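# Swap bottle in pedal bin for towel, lid closed

## Task

Remove the bottle from the pedal bin and set it standing upright on the table, then place the towel inside the bin and allow the lid to close, with everything staying that way once the robot lets go.

## Robot and tools

Robot: two arms, left_arm carrying a five-finger left hand and right_arm carrying a right hand, each mounted on its own base. Left base sits at about (+0.023, +0.421, 0) m and right base at about (-0.047, -0.348, 0) m in the scene frame. The scene frame has its origin at table-top height between the arms, +z up, +x out over the table, +y toward left_arm. Camera image sides do not match arm names. A camera stand is fixed behind the arms.

Frames: each arm reports its hand pose and velocities in its own base frame. Fixed cameras and the table use the scene frame. Motion offsets are applied along the axes of that arm's current Hand target. The hand point is fixed to the palm: about 0.15 m out from the wrist flange along the fingers and 0.05 m in front of the palm. Its +z runs along straight fingers, +y comes out of the palm, +x crosses the palm away from the thumb on the right hand and toward the thumb on the left hand. Straight fingers extend 6-7 cm past the point; the wrist may sit well below the point when the fingers are level and can strike the table first. A wrist bracket on the little-finger side can also collide.

The 28-number row (every number in -1 to 1, always all 28 even if one arm is idle): left dx, dy, dz, rx, ry, rz; left little, ring, middle, index, thumb_bend, thumb_turn, force_limit, speed; then the same fourteen for the right arm. Pose numbers are offsets, not poses: they count from that arm's Hand target at the start of the action or move, in that target's own axes; 1.0 equals 0.6 m of travel or 180 degrees, and rx, ry, rz form one rotation vector. All zeros for an arm re-requests its current Hand target. Finger targets: +1 straight/open, -1 curled/closed; thumb_turn -1 puts the thumb opposite the fingers (needed to grip objects roughly 0.035-0.065 m thick, handles down to 0.025 m). force_limit maps -1 to about 0 N and +1 to 10 N (15 N for the thumb motors). speed rises linearly to full at +0.48; use about -0.94 or slower for a gentle grip. Hand numbers never mean 'unchanged': to keep a hand as is, resend the eight numbers from its last executed row (before any, use hand_measured plus hand_force_limit and hand_speed). Resending the same grip keeps it; to squeeze harder, raise force_limit and send a target more closed than hand_measured.

Tools:
- execute_actions(actions, cameras): actions is a list of up to 15 actions, each a table of up to 15 rows (one row per 1/30 s step; a short table repeats its last row). Every row is an offset from the start-of-action Hand target, not from the previous row. Images only appear when actions is empty or cameras is given (['all'] or names: cam_high, cam_low, cam_left_wrist, cam_right_wrist).
- move(target, speed, blend, stop_force, zero, blocking, cameras): target is one 28-number row, or a list of up to 15 rows, all offsets from the same starting Hand targets. speed in m/s (0.002 to 3.6, default 0.25; rotation limited to twice that in rad/s). blend in m rounds corners in a list. stop_force in N (3 to 120, both arms) ends an arm's path when its wrist sensor feels that much resisting push; not reliable while the hand rotates, and leave it out when backing off a contact. zero chooses whether to re-zero first. blocking=false returns after 0.5 s while it runs (not allowed with stop_force). Paths are straight, don't avoid obstacles or the other arm, and time out after 10 s. Route around an arm's own base.
- wait(seconds 0-10), stop() brakes a running move, zoom_image(camera, region [x0,y0,x1,y1] pixels, up to 504 square), show_instructions() shows the reference pages, zero_wrist_force(arm), finished_scene(scene) ends the scene irreversibly.

Results: Hand target (the commanded pose after clipping; next offsets count from it), end_effector_position in metres and quat_wxyz, velocities, joint positions and torques, wrist force/torque along hand axes plus peak since last shown, hand_measured, hand_stopped_by (moving, target, force, stalled, fault), hand_load_n (positive pushes a finger open; near 0 after a lost grip). A move adds a 'move:' line such as done, off_target, moving, held or fault, with limits=paced (pose clipped) or limits=held (steps withheld). done/off_target say nothing about contact. Hand points often settle short of target; send the remaining gap as a new offset. MOTOR HOT warns near overheating; OVER-TEMPERATURE FAULT brakes the arm for 30-60 s.

Avoid: orientation commands further than 32 degrees from the current one get clipped. Arms are stiff, so aiming even slightly past a firm contact can trip a fault; about 150 N on an arm or wrist torques of 25.7 N m stop it for 10 s. Approach contacts slowly. Never let the hands or arms collide or squeeze each other, don't hit the bin or table hard, don't drop or release moving objects, and keep the bottle and towel on the table. Prolonged stretched reach or loads heat motors. Thinking time lets the scene run, so be concise.

Each tool is called as name(argument=value, ...) on one line, values as JSON.

Reference images:

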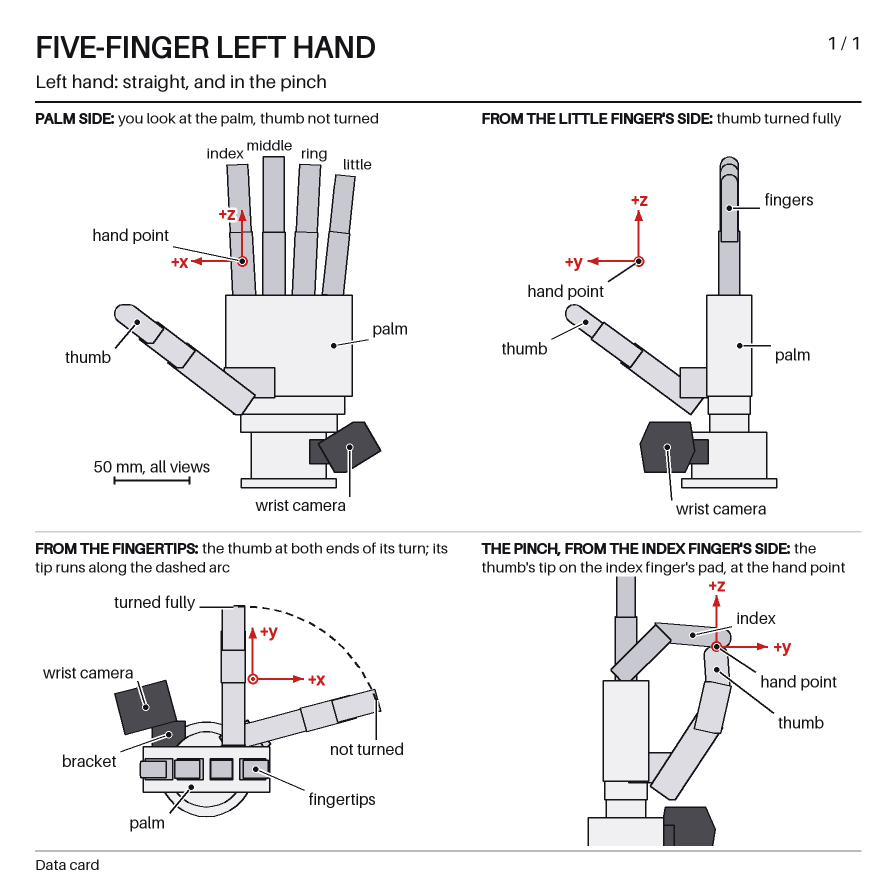

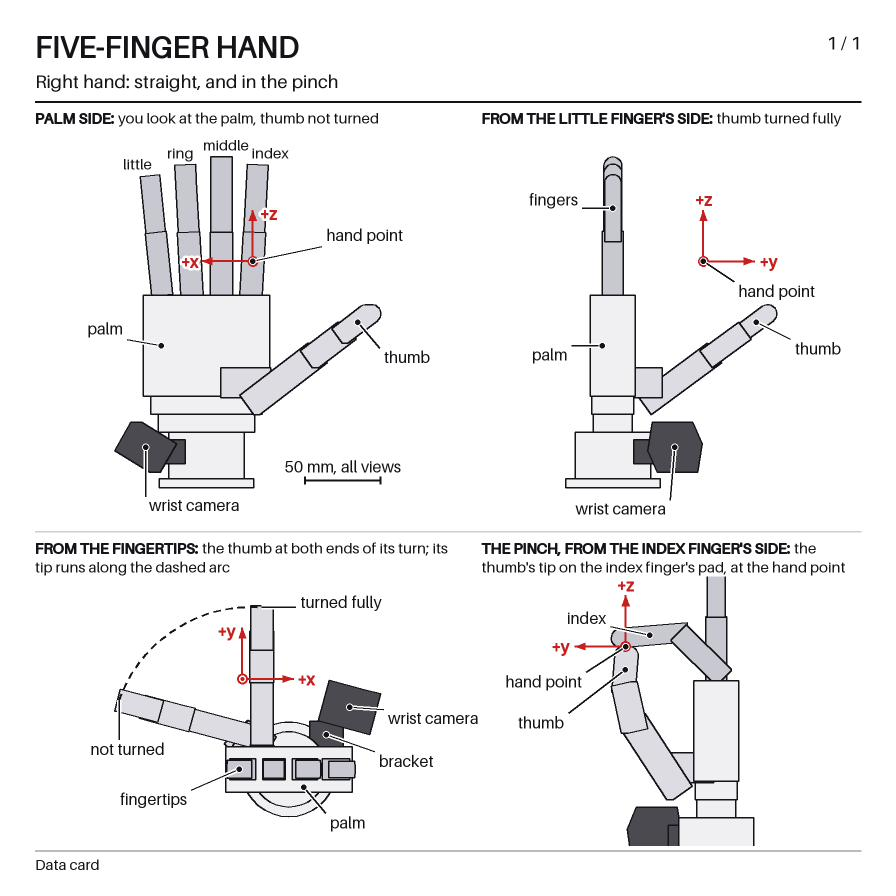

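## Session

execute_actions(actions=[])

Scene clock: 0.00 s.
left_arm: end_effector_position=(+0.0941, -0.2679, +0.1052) hand_measured=(+1.000, +1.000, +1.000, +1.000, +1.000, +1.000) hand_load_n=(+0.0, +0.0, +0.0, +0.0, +0.0, +0.0) hand_stopped_by=(target, target, target, target, target, target) hand_force_limit=0.00 hand_speed=-0.80 end_effector_quat_wxyz=(-0.044, +0.818, +0.456, -0.349) | right_arm: end_effector_position=(+0.5792, +0.2058, +0.2155) hand_measured=(+1.000, +1.000, +1.000, +1.000, +1.000, +1.000) hand_load_n=(+0.0, +0.0, +0.0, +0.0, +0.0, +0.0) hand_stopped_by=(target, target, target, target, target, target) hand_force_limit=0.00 hand_speed=-0.80 end_effector_quat_wxyz=(+0.133, -0.106, +0.968, +0.185)
Joint positions: left_arm=[2.858 -1.748 -2.281 1.855 -1.151 0.402] | right_arm=[-0.166 -1.04 1.303 1.14 1.141 -1.918]
Joint velocities: within noise
Joint torques (N m): no reading
Wrist force (N): no reading
Wrist torque (N m): no reading
Wrist force, peak (N): no reading
Hand target: left_arm +0.0941, -0.2679, +0.1052; -0.044, +0.818, +0.456, -0.349 | right_arm +0.5792, +0.2058, +0.2155; +0.133, -0.106, +0.968, +0.185

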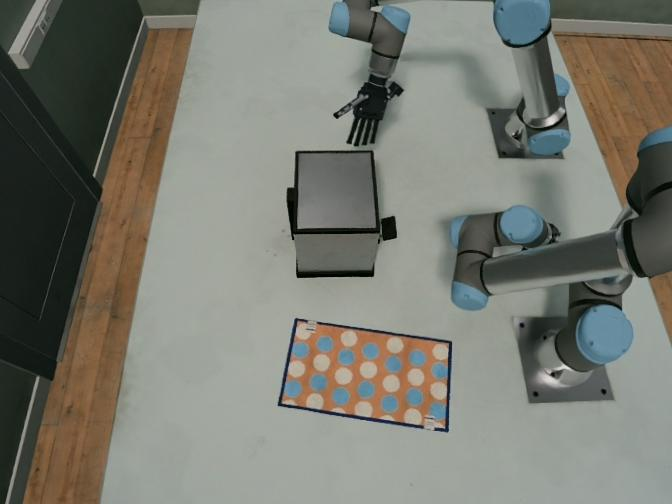

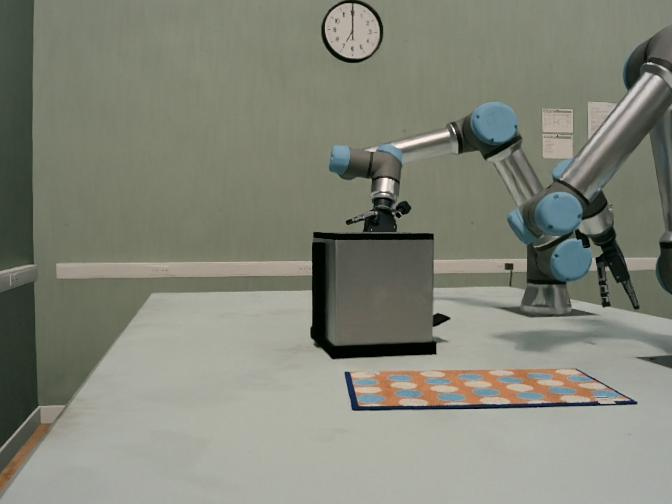

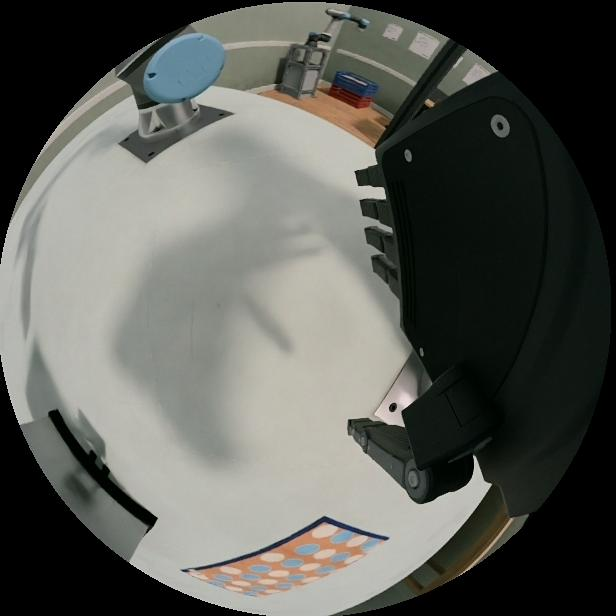

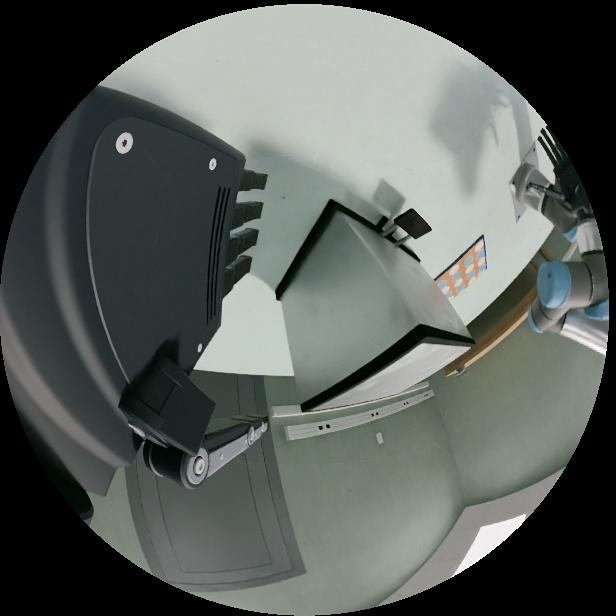

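zoom_image(camera="cam_high", region=[250, 60, 450, 300])

zoom_image(camera="cam_low", region=[280, 180, 650, 430])

zoom_image(camera="cam_right_wrist", region=[220, 120, 560, 440])

Scaled by 2.100 from the camera's 672x504 image, which has a finer 960x720 frame.

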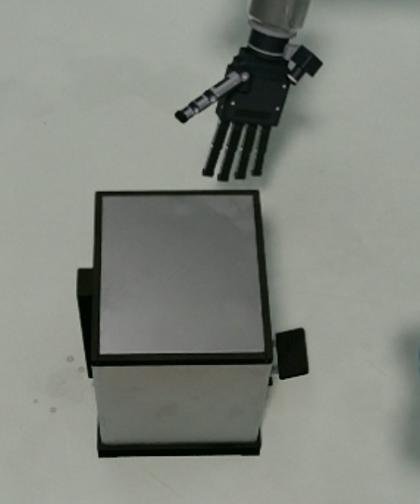

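Scaled by 1.362 from the camera's 672x504 image, which has a finer 960x720 frame.

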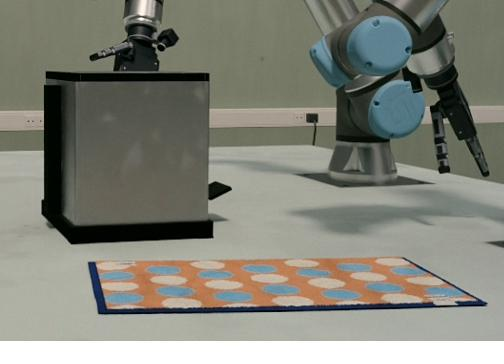

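Scaled by 1.482 from the camera's 616x616 image, which has a finer 880x880 frame.

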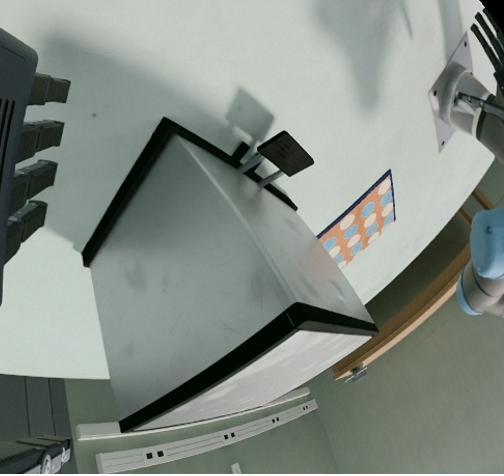

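move(target=[[-0.177,-0.130,-0.251,0,0,0,1,1,1,1,1,1,0,0.3,-0.116,0.092,-0.393,0,0,0,-1,-1,-1,-1,1,-1,0,0.3],[0.2025,-0.147,-0.832,-0.0298,0.2366,0.3092,1,1,1,1,1,1,0,0.3,0.0738,0.572,-0.251,0.0256,0.156,-0.4225,-1,-1,-1,-1,1,-1,0,0.3]], speed=0.35, blend=[0.05,0], cameras=["all"])

Scene clock: 173.63 s.
left_arm: end_effector_position=(+0.3777, +0.0004, +0.4506) hand_measured=(+1.000, +1.000, +1.000, +1.000, +1.000, +1.000) hand_load_n=(+0.0, +0.0, +0.0, +0.0, +0.0, +0.0) hand_stopped_by=(target, target, target, target, target, target) hand_force_limit=0.00 hand_speed=0.30 end_effector_quat_wxyz=(+0.000, +1.000, +0.000, -0.001) | right_arm: end_effector_position=(+0.4161, +0.4519, +0.4491) hand_measured=(-1.000, -1.000, -1.000, -1.000, +1.000, -1.000) hand_load_n=(+0.0, +0.0, +0.0, +0.0, -0.5, +0.0) hand_stopped_by=(target, target, target, target, target, target) hand_force_limit=0.00 hand_speed=0.30 end_effector_quat_wxyz=(+0.204, -0.643, +0.736, +0.053)
Joint positions: left_arm=[3.702 -1.692 -1.148 1.268 -1.571 2.132] | right_arm=[0.416 -0.756 0.035 1.925 1.352 -2.55]
Joint torques (N m): left_arm=[6.21 16.86 27.52 -4.38 2.01 1.55] | right_arm=[5.92 -55.16 -27.21 -0.24 2.12 -2.05]
Wrist force (N): left_arm=[0.9 0.6 -0.4] | right_arm=[-0.1 -0.1 0.1]
Wrist torque (N m): left_arm=[0.07 -0.14 -0.20] | right_arm=[-0.13 0.03 0.15]
Wrist force, peak (N): left_arm=[1.5 -0.1 -0.5] | right_arm=[0.3 -0.7 1.4]
Hand target: left_arm +0.3777, +0.0004, +0.4506; +0.000, +1.000, +0.000, -0.001 | right_arm +0.4173, +0.4528, +0.4504; +0.000, -0.707, +0.707, +0.000
Off the commanded pose: left_arm 0.000 m, 0 deg | right_arm 0.002 m, 25 deg.
elbow stopped short (right arm): the move would have taken joint 3 (elbow) straighter than the controller allows.
move: off_target (right_arm)

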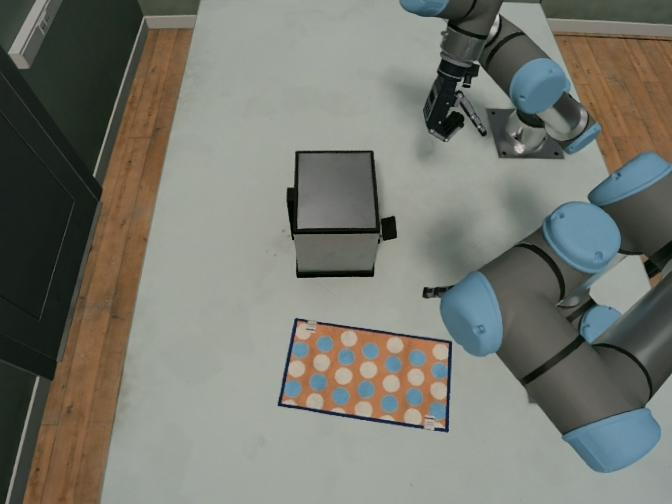

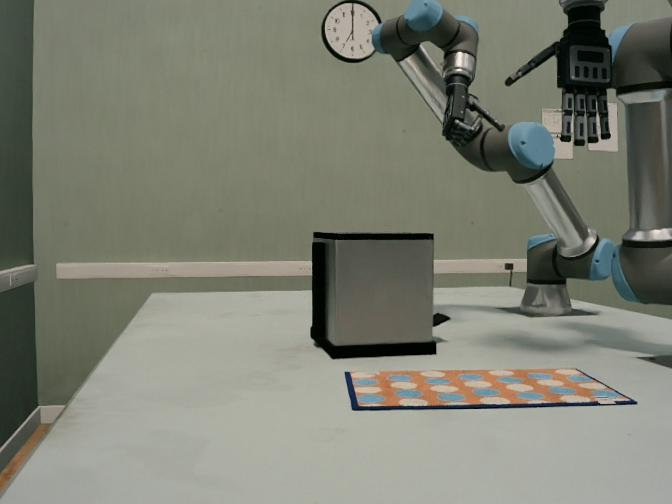

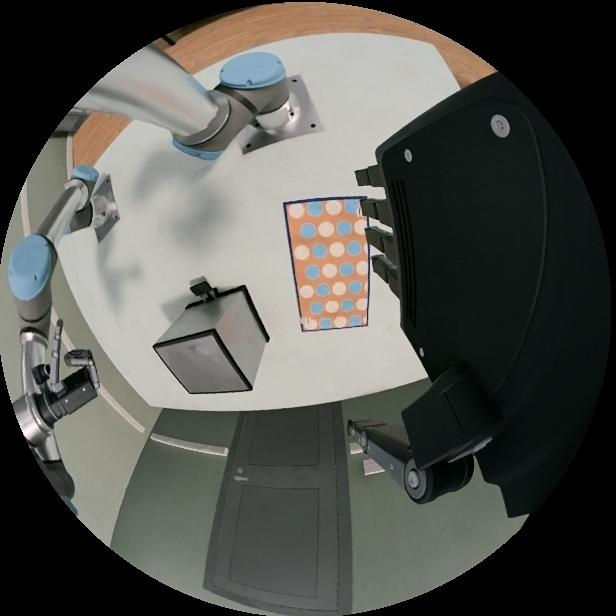

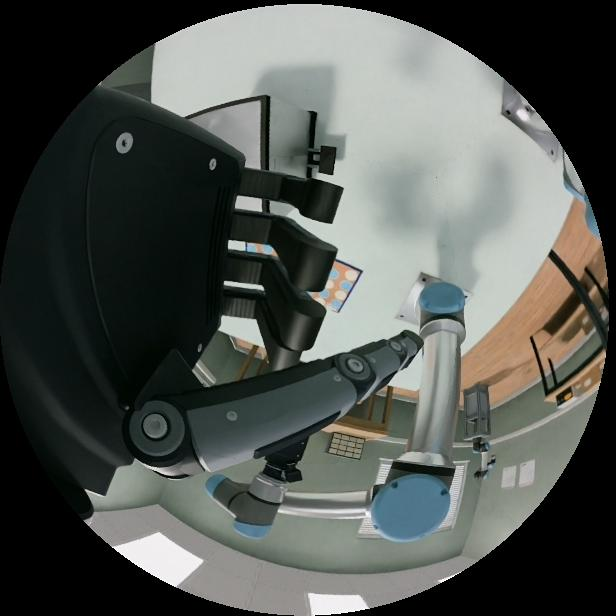

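move(target=[0,0,0,0,0,0,1,1,1,1,1,1,0,0.3,0.033,0,0.333,0.1667,0,0,-1,-1,-1,-1,1,-1,0,0.3], speed=0.3, cameras=["all"])

Scene clock: 293.17 s.
left_arm: end_effector_position=(+0.3777, +0.0004, +0.4506) hand_measured=(+1.000, +1.000, +1.000, +1.000, +1.000, +1.000) hand_load_n=(+0.0, +0.0, +0.0, +0.0, +0.0, +0.0) hand_stopped_by=(target, target, target, target, target, target) hand_force_limit=0.00 hand_speed=0.30 end_effector_quat_wxyz=(+0.000, +1.000, +0.000, -0.001) | right_arm: end_effector_position=(+0.4174, +0.4329, +0.2506) hand_measured=(-1.000, -1.000, -1.000, -1.000, +1.000, -1.000) hand_load_n=(+0.0, +0.0, +0.0, +0.0, +0.0, +0.0) hand_stopped_by=(target, target, target, target, target, target) hand_force_limit=0.00 hand_speed=0.30 end_effector_quat_wxyz=(-0.183, +0.683, -0.683, +0.183)
Joint positions: left_arm=[3.702 -1.692 -1.148 1.268 -1.571 2.132] | right_arm=[0.608 -1.053 1.032 1.149 1.862 -2.599]
Joint torques (N m): left_arm=[6.54 16.85 27.89 -4.39 1.87 1.75] | right_arm=[6.89 -50.16 -6.18 -0.31 2.66 -2.01]
Wrist force (N): left_arm=[0.9 0.6 -0.1] | right_arm=[-0.5 0.1 0.1]
Wrist torque (N m): left_arm=[0.05 -0.14 -0.19] | right_arm=[-0.16 0.01 0.20]
Wrist force, peak (N): left_arm=[1.3 0.8 -0.1] | right_arm=[-0.6 1.2 1.0]
Hand target: left_arm +0.3777, +0.0004, +0.4506; +0.000, +1.000, +0.000, -0.001 | right_arm +0.4174, +0.4329, +0.2506; -0.183, +0.683, -0.683, +0.184
Off the commanded pose: left_arm 0.000 m, 0 deg | right_arm 0.000 m, 0 deg.
move: done

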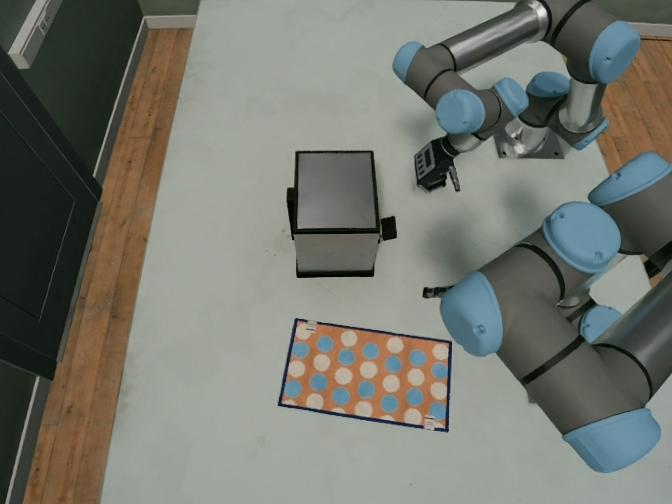

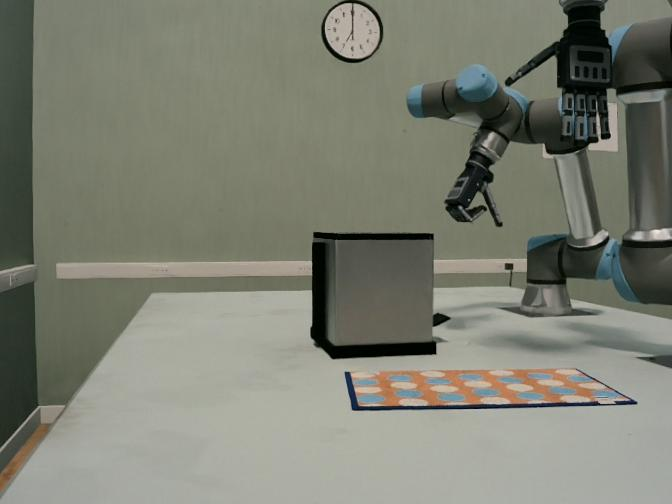

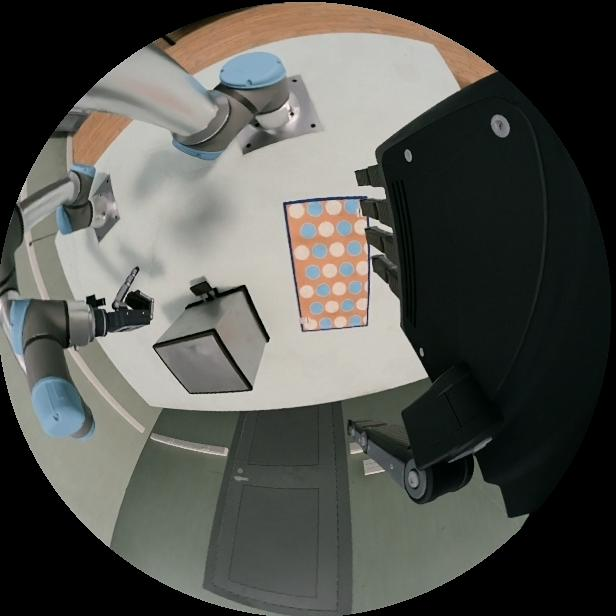

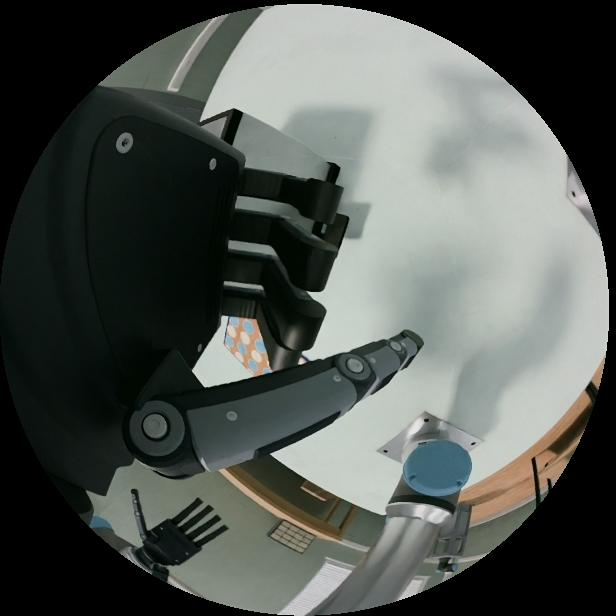

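zoom_image(camera="cam_high", region=[360, 120, 500, 260])

zoom_image(camera="cam_low", region=[400, 150, 560, 370])

Scaled by 3.600 from the camera's 672x504 image, which has a finer 960x720 frame.

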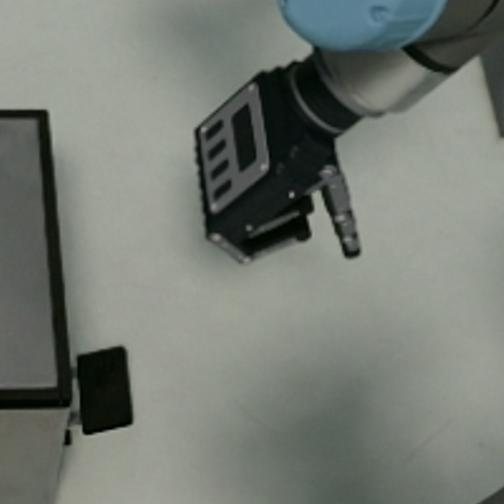

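Scaled by 2.291 from the camera's 672x504 image, which has a finer 960x720 frame.

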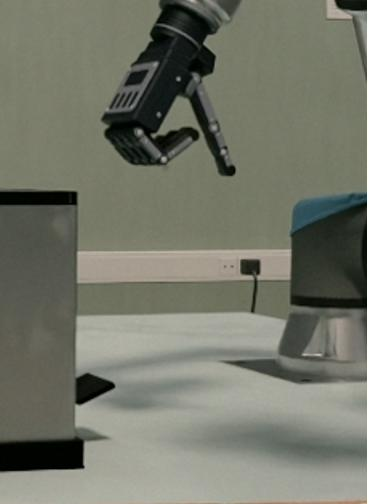

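move(target=[0,0,0,0,0,0,1,1,1,1,1,1,0,0.3,0,0.0362,0.2293,0,0,0,-1,-1,-1,-1,1,-1,0,0.3], speed=0.25, cameras=["cam_high","cam_low","cam_left_wrist","cam_right_wrist"])

zoom_image(camera="cam_high", region=[360, 120, 500, 260])

zoom_image(camera="cam_low", region=[400, 210, 560, 370])

Scene clock: 350.83 s.
left_arm: end_effector_position=(+0.3777, +0.0004, +0.4506) hand_measured=(+1.000, +1.000, +1.000, +1.000, +1.000, +1.000) hand_load_n=(+0.0, +0.0, +0.0, +0.0, +0.0, +0.0) hand_stopped_by=(target, target, target, target, target, target) hand_force_limit=0.00 hand_speed=0.30 end_effector_quat_wxyz=(+0.000, +1.000, +0.000, -0.001) | right_arm: end_effector_position=(+0.4674, +0.4327, +0.1207) hand_measured=(-1.000, -1.000, -1.000, -1.000, +1.000, -1.000) hand_load_n=(+0.0, +0.0, +0.0, +0.0, +0.0, +0.0) hand_stopped_by=(target, target, target, target, target, target) hand_force_limit=0.00 hand_speed=0.30 end_effector_quat_wxyz=(-0.183, +0.683, -0.683, +0.183)
Joint positions: left_arm=[3.702 -1.692 -1.148 1.268 -1.571 2.132] | right_arm=[0.556 -0.927 1.161 0.88 1.839 -2.648]
Joint torques (N m): left_arm=[6.46 17.1 27.52 -4.3 1.97 1.71] | right_arm=[-7.48 -35.99 -33.18 -0.45 -1.67 -2.06]
Wrist force (N): left_arm=[0.8 0.5 -0.2] | right_arm=[-0.5 0.2 0.0]
Wrist torque (N m): left_arm=[0.05 -0.12 -0.20] | right_arm=[-0.14 0.02 0.23]
Wrist force, peak (N): left_arm=[1.1 0.7 -0.4] | right_arm=[-0.6 -0.1 -1.4]
Hand target: left_arm +0.3777, +0.0004, +0.4506; +0.000, +1.000, +0.000, -0.001 | right_arm +0.4674, +0.4328, +0.1206; -0.183, +0.683, -0.683, +0.184
Off the commanded pose: left_arm 0.000 m, 0 deg | right_arm 0.000 m, 0 deg.
move: done

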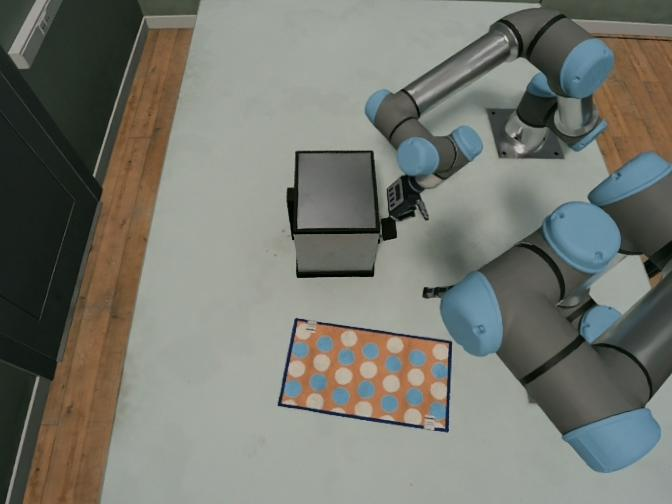

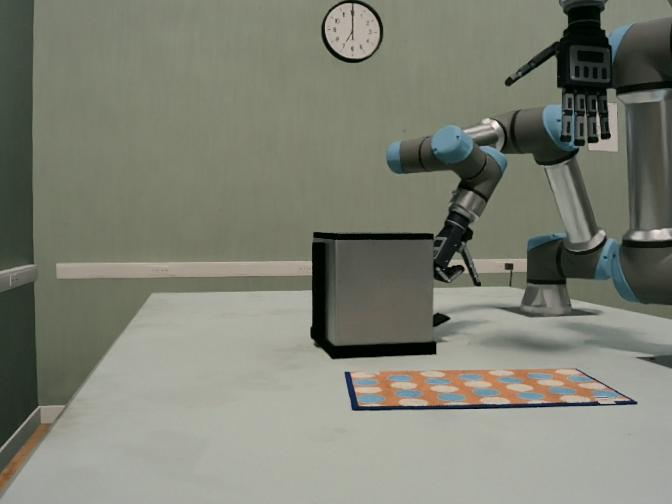

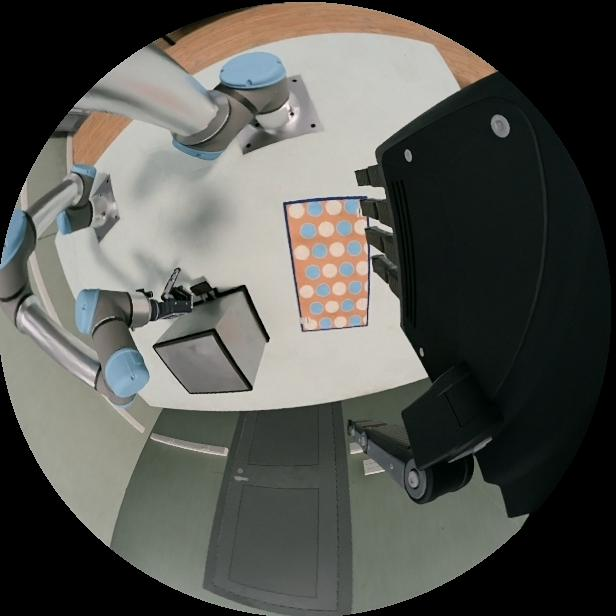

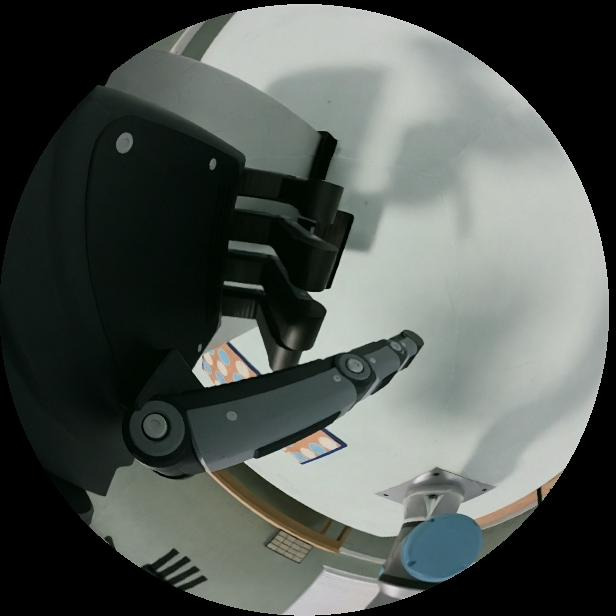

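Scaled by 3.600 from the camera's 672x504 image, which has a finer 960x720 frame.

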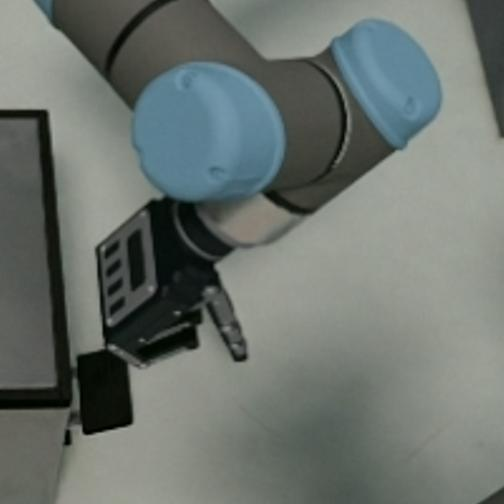

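Scaled by 3.150 from the camera's 672x504 image, which has a finer 960x720 frame.

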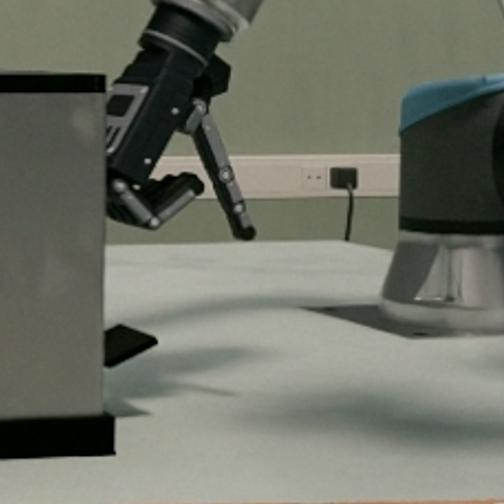

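move(target=[[0,0,0,0,0,0,1,1,1,1,1,1,0,0.3,0.005,0.0242,0.0918,0,0,0,-1,-1,-1,-1,1,-1,0,0.3],[0,0,0,0,0,0,1,1,1,1,1,1,0,0.3,0.005,0.0617,0.1568,0,0,0,-1,-1,-1,-1,1,-1,0,0.3]], speed=[0.1,0.03], stop_force=15, cameras=["cam_high","cam_low","cam_right_wrist"])

Scene clock: 376.67 s.
left_arm: end_effector_position=(+0.3777, +0.0004, +0.4506) hand_measured=(+1.000, +1.000, +1.000, +1.000, +1.000, +1.000) hand_load_n=(+0.0, +0.0, +0.0, +0.0, +0.0, +0.0) hand_stopped_by=(target, target, target, target, target, target) hand_force_limit=0.00 hand_speed=0.30 end_effector_quat_wxyz=(+0.000, +1.000, +0.000, -0.001) | right_arm: end_effector_position=(+0.4825, +0.4297, +0.0344) hand_measured=(-1.000, -1.000, -1.000, -1.000, +1.000, -1.000) hand_load_n=(+0.0, -1.0, +0.0, -0.5, +0.0, +0.0) hand_stopped_by=(target, target, target, target, target, target) hand_force_limit=0.00 hand_speed=0.30 end_effector_quat_wxyz=(-0.183, +0.683, -0.683, +0.184)
Joint positions: left_arm=[3.702 -1.692 -1.148 1.268 -1.571 2.132] | right_arm=[0.537 -0.839 1.24 0.709 1.831 -2.665]
Joint torques (N m): left_arm=[6.78 16.86 27.72 -4.32 1.87 1.61] | right_arm=[0.71 -47.72 -23.7 4.81 -1.9 -1.94]
Wrist force (N): left_arm=[0.8 0.4 0.0] | right_arm=[-1.5 -12.9 -6.7]
Wrist torque (N m): left_arm=[0.02 -0.11 -0.19] | right_arm=[-0.37 0.18 -0.11]
Wrist force, peak (N): left_arm=[1.1 0.9 -0.3] | right_arm=[0.3 -17.9 -26.1]
Hand target: left_arm +0.3777, +0.0004, +0.4506; +0.000, +1.000, +0.000, -0.001 | right_arm +0.4825, +0.4297, +0.0344; -0.183, +0.683, -0.683, +0.184 (not the last commanded pose)
Off the commanded pose: left_arm 0.000 m, 0 deg | right_arm 0.014 m, 0 deg.
move: contact (right_arm); path passed 1 of 2 targets
Images, in order (width x height): cam_high 672x504, cam_low 672x504, cam_right_wrist 616x616.

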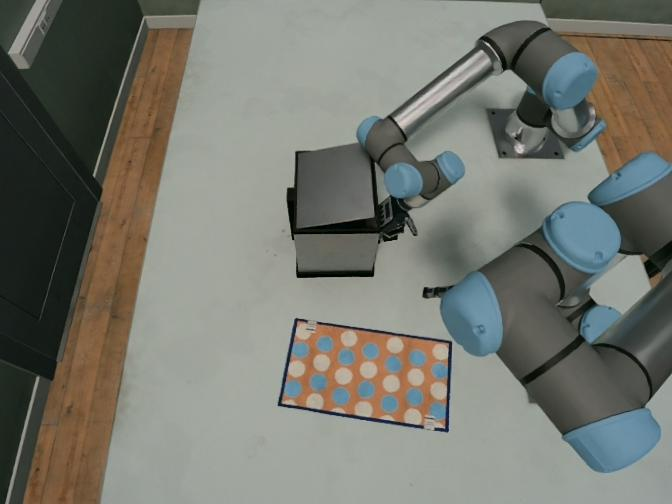

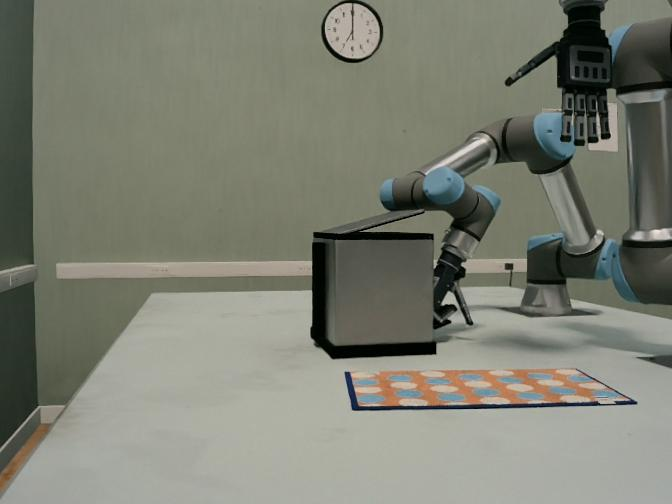

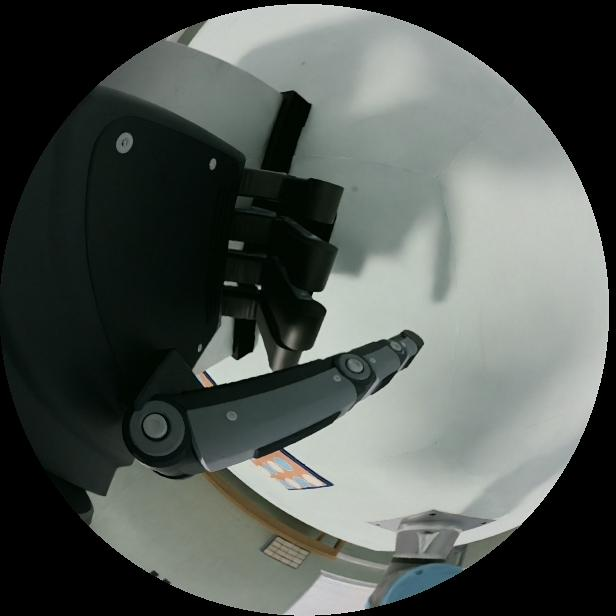

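move(target=[0,0,0,0,0,0,1,1,1,1,1,1,0,0.3,0,0.0167,0.0289,0,0,0,-1,-1,-1,-1,1,-1,0,0.3], speed=0.02, stop_force=25, cameras=["cam_high","cam_low","cam_left_wrist","cam_right_wrist"])

Scene clock: 387.73 s.
left_arm: end_effector_position=(+0.3777, +0.0004, +0.4506) hand_measured=(+1.000, +1.000, +1.000, +1.000, +1.000, +1.000) hand_load_n=(+0.0, +0.0, +0.0, +0.0, +0.0, +0.0) hand_stopped_by=(target, target, target, target, target, target) hand_force_limit=0.00 hand_speed=0.30 end_effector_quat_wxyz=(+0.000, +1.000, +0.000, -0.001) | right_arm: end_effector_position=(+0.4826, +0.4298, +0.0330) hand_measured=(-1.000, -1.000, -1.000, -1.000, +1.000, -1.000) hand_load_n=(+0.0, -3.5, -2.5, -2.5, +0.0, +0.0) hand_stopped_by=(target, target, target, target, target, target) hand_force_limit=0.00 hand_speed=0.30 end_effector_quat_wxyz=(-0.183, +0.683, -0.683, +0.184)
Joint positions: left_arm=[3.702 -1.692 -1.148 1.268 -1.571 2.132] | right_arm=[0.537 -0.837 1.241 0.706 1.831 -2.665]
Joint torques (N m): left_arm=[6.16 16.78 27.42 -4.24 2.08 1.64] | right_arm=[4.65 -32.75 -16.83 3.82 -2 -1.24]
Wrist force (N): left_arm=[0.8 0.6 -0.3] | right_arm=[0.1 -22.7 -25.9]
Wrist torque (N m): left_arm=[0.05 -0.12 -0.20] | right_arm=[-0.21 0.60 -0.32]
Wrist force, peak (N): left_arm=[1.1 0.5 -0.7] | right_arm=[0.7 -26.9 -38.8]
Hand target: left_arm +0.3777, +0.0004, +0.4506; +0.000, +1.000, +0.000, -0.001 | right_arm +0.4826, +0.4298, +0.0330; -0.183, +0.683, -0.683, +0.184 (not the last commanded pose)
Off the commanded pose: left_arm 0.000 m, 0 deg | right_arm 0.019 m, 0 deg.
move: contact (right_arm)

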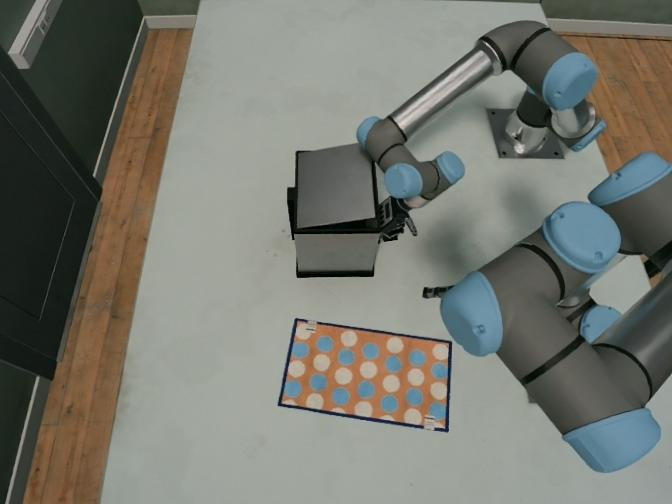

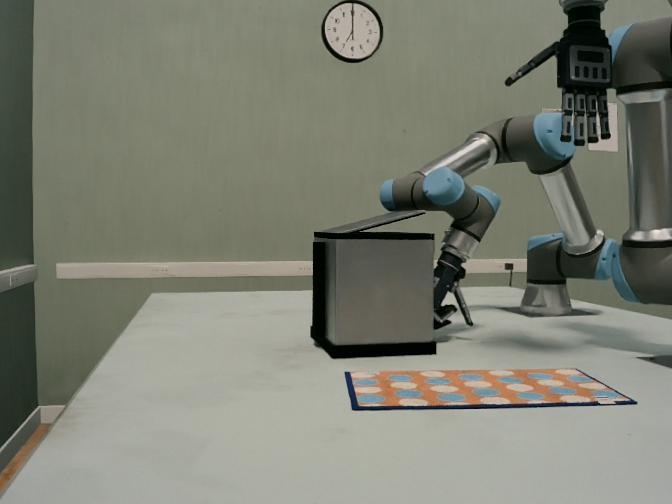

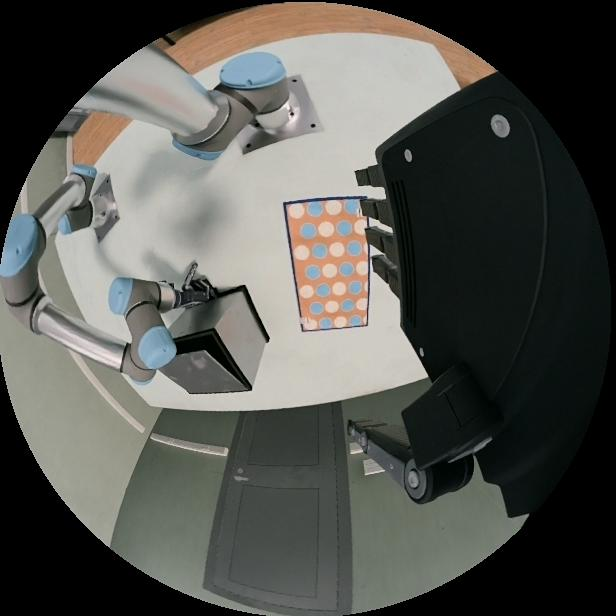

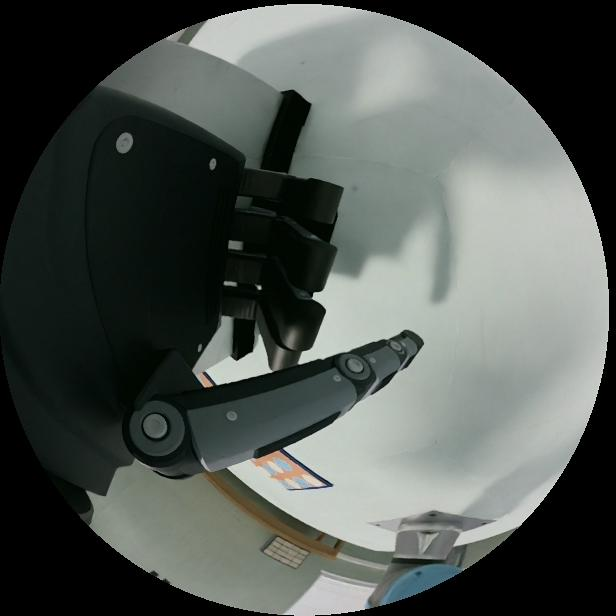

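move(target=[[0,0,0,0,0,0,1,1,1,1,1,1,0,0.3,0,-0.0342,-0.1092,0,0,0,-1,-1,-1,-1,1,-1,0,0.3],[0,0,0,0,0,0,1,1,1,1,1,1,0,0.3,0,-0.0463,-0.0637,0.1111,0,0,-1,-1,-1,-1,1,-1,0,0.3]], speed=[0.1,0.2], cameras=["cam_high","cam_low"])

Scene clock: 460.43 s.
left_arm: end_effector_position=(+0.3777, +0.0004, +0.4506) hand_measured=(+1.000, +1.000, +1.000, +1.000, +1.000, +1.000) hand_load_n=(+0.5, +0.0, +0.0, +0.0, +0.0, +0.0) hand_stopped_by=(target, target, target, target, target, target) hand_force_limit=0.00 hand_speed=0.30 end_effector_quat_wxyz=(+0.000, +1.000, +0.000, -0.001) | right_arm: end_effector_position=(+0.4875, +0.4298, +0.0800) hand_measured=(-1.000, -1.000, -1.000, -1.000, +1.000, -1.000) hand_load_n=(+0.0, +0.0, +0.0, +0.0, +0.0, +0.0) hand_stopped_by=(target, target, target, target, target, target) hand_force_limit=0.00 hand_speed=0.30 end_effector_quat_wxyz=(-0.299, +0.641, -0.641, +0.299)
Joint positions: left_arm=[3.702 -1.692 -1.148 1.268 -1.571 2.132] | right_arm=[0.615 -1.024 1.471 0.352 2.029 -2.716]
Joint torques (N m): left_arm=[6.5 16.97 27.11 -4.27 1.83 1.45] | right_arm=[6.93 -50.21 -4.08 -1.17 2.9 -1.93]
Wrist force (N): left_arm=[0.8 0.5 -0.4] | right_arm=[-0.5 0.1 -0.1]
Wrist torque (N m): left_arm=[0.06 -0.13 -0.19] | right_arm=[-0.29 0.07 0.22]
Wrist force, peak (N): left_arm=[1.0 1.0 -0.3] | right_arm=[-0.2 -22.9 -26.0]
Hand target: left_arm +0.3777, +0.0004, +0.4506; +0.000, +1.000, +0.000, -0.001 | right_arm +0.4875, +0.4298, +0.0800; -0.299, +0.641, -0.641, +0.299
Off the commanded pose: left_arm 0.000 m, 0 deg | right_arm 0.000 m, 0 deg.
move: done
Images, in order (width x height): cam_high 672x504, cam_low 672x504.

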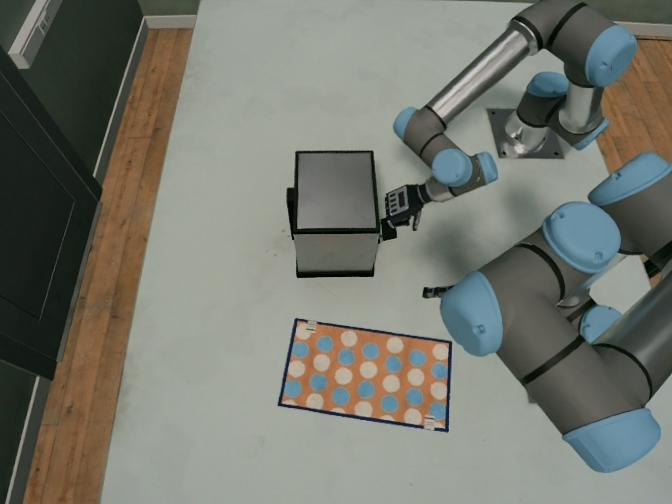

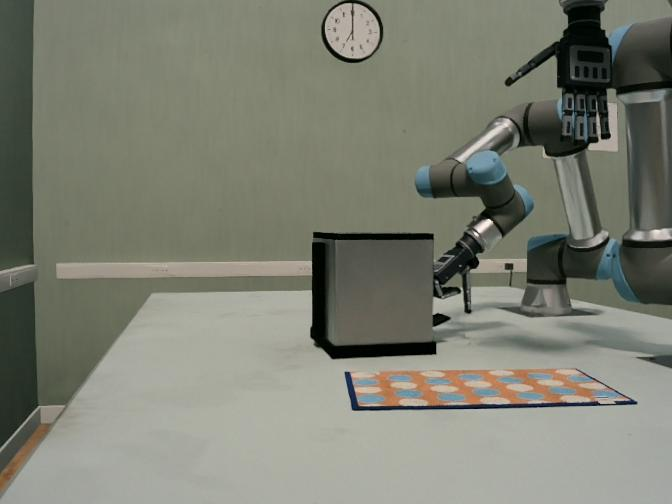

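move(target=[0,0,0,0,0,0,1,1,1,1,1,1,0,0.3,0,0.0766,0.0643,0,0,0,-1,-1,-1,-1,1,1,0,0.3], speed=0.03, stop_force=22, cameras=["cam_high","cam_low","cam_left_wrist","cam_right_wrist"])

Scene clock: 476.40 s.
left_arm: end_effector_position=(+0.3777, +0.0004, +0.4506) hand_measured=(+1.000, +1.000, +1.000, +1.000, +1.000, +1.000) hand_load_n=(-0.5, +0.0, +0.0, +0.0, -0.5, +0.0) hand_stopped_by=(target, target, target, target, target, target) hand_force_limit=0.00 hand_speed=0.30 end_effector_quat_wxyz=(+0.000, +1.000, +0.000, -0.001) | right_arm: end_effector_position=(+0.4876, +0.4298, +0.0200) hand_measured=(-1.000, -1.000, -1.000, -1.000, +1.000, +1.000) hand_load_n=(+0.0, -0.5, +0.0, -0.5, -0.5, +0.0) hand_stopped_by=(target, target, target, target, target, target) hand_force_limit=0.00 hand_speed=0.30 end_effector_quat_wxyz=(-0.299, +0.641, -0.641, +0.299)
Joint positions: left_arm=[3.702 -1.692 -1.148 1.268 -1.571 2.132] | right_arm=[0.615 -0.955 1.53 0.223 2.029 -2.716]
Joint torques (N m): left_arm=[5.64 17.31 27.72 -4.14 1.93 1.58] | right_arm=[-7.67 -30.26 -0.71 -1.13 -1.91 -2.25]
Wrist force (N): left_arm=[1.0 0.4 -0.1] | right_arm=[-0.4 -4.1 -3.5]
Wrist torque (N m): left_arm=[0.03 -0.15 -0.18] | right_arm=[-0.33 0.16 0.11]
Wrist force, peak (N): left_arm=[1.1 0.8 -0.6] | right_arm=[-0.5 -8.3 -6.6]
Hand target: left_arm +0.3777, +0.0004, +0.4506; +0.000, +1.000, +0.000, -0.001 | right_arm +0.4876, +0.4298, +0.0200; -0.299, +0.641, -0.641, +0.299
Off the commanded pose: left_arm 0.000 m, 0 deg | right_arm 0.000 m, 0 deg.
move: done

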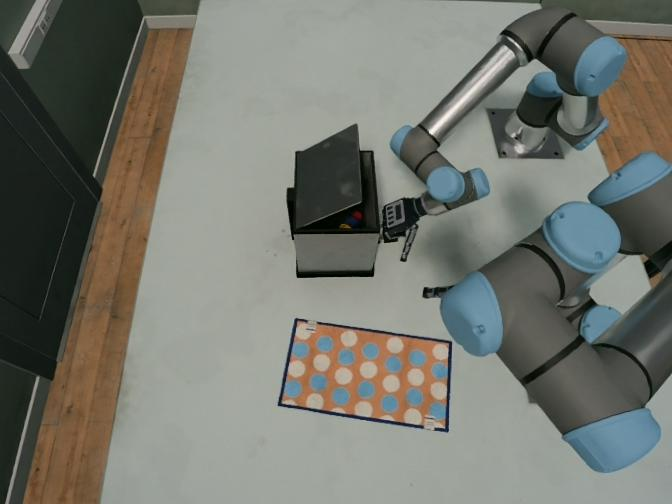

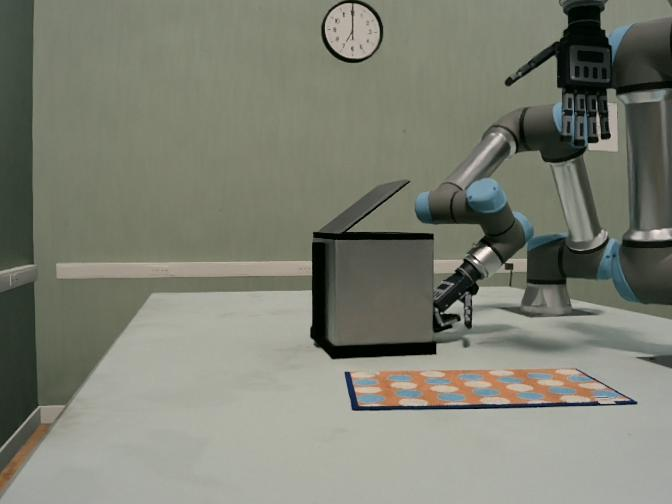

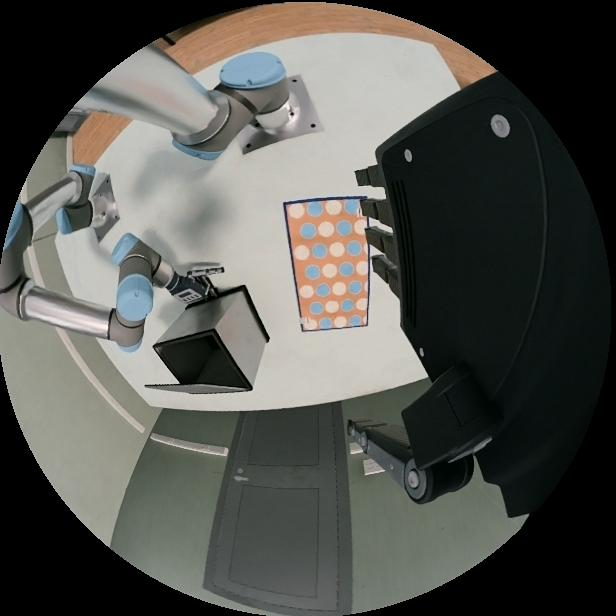

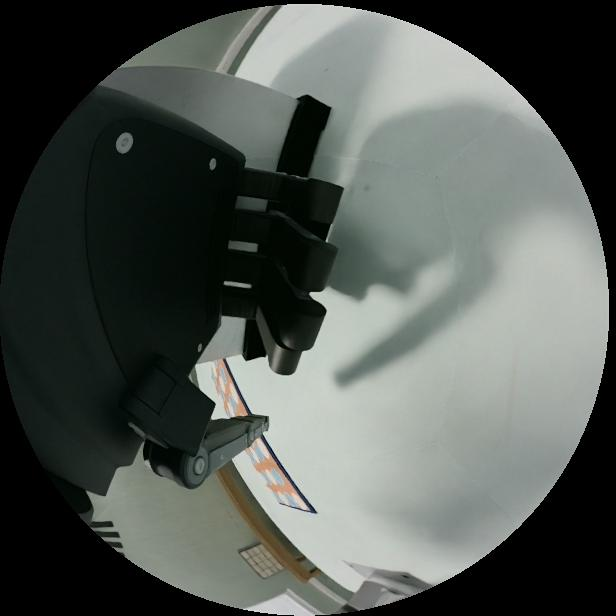

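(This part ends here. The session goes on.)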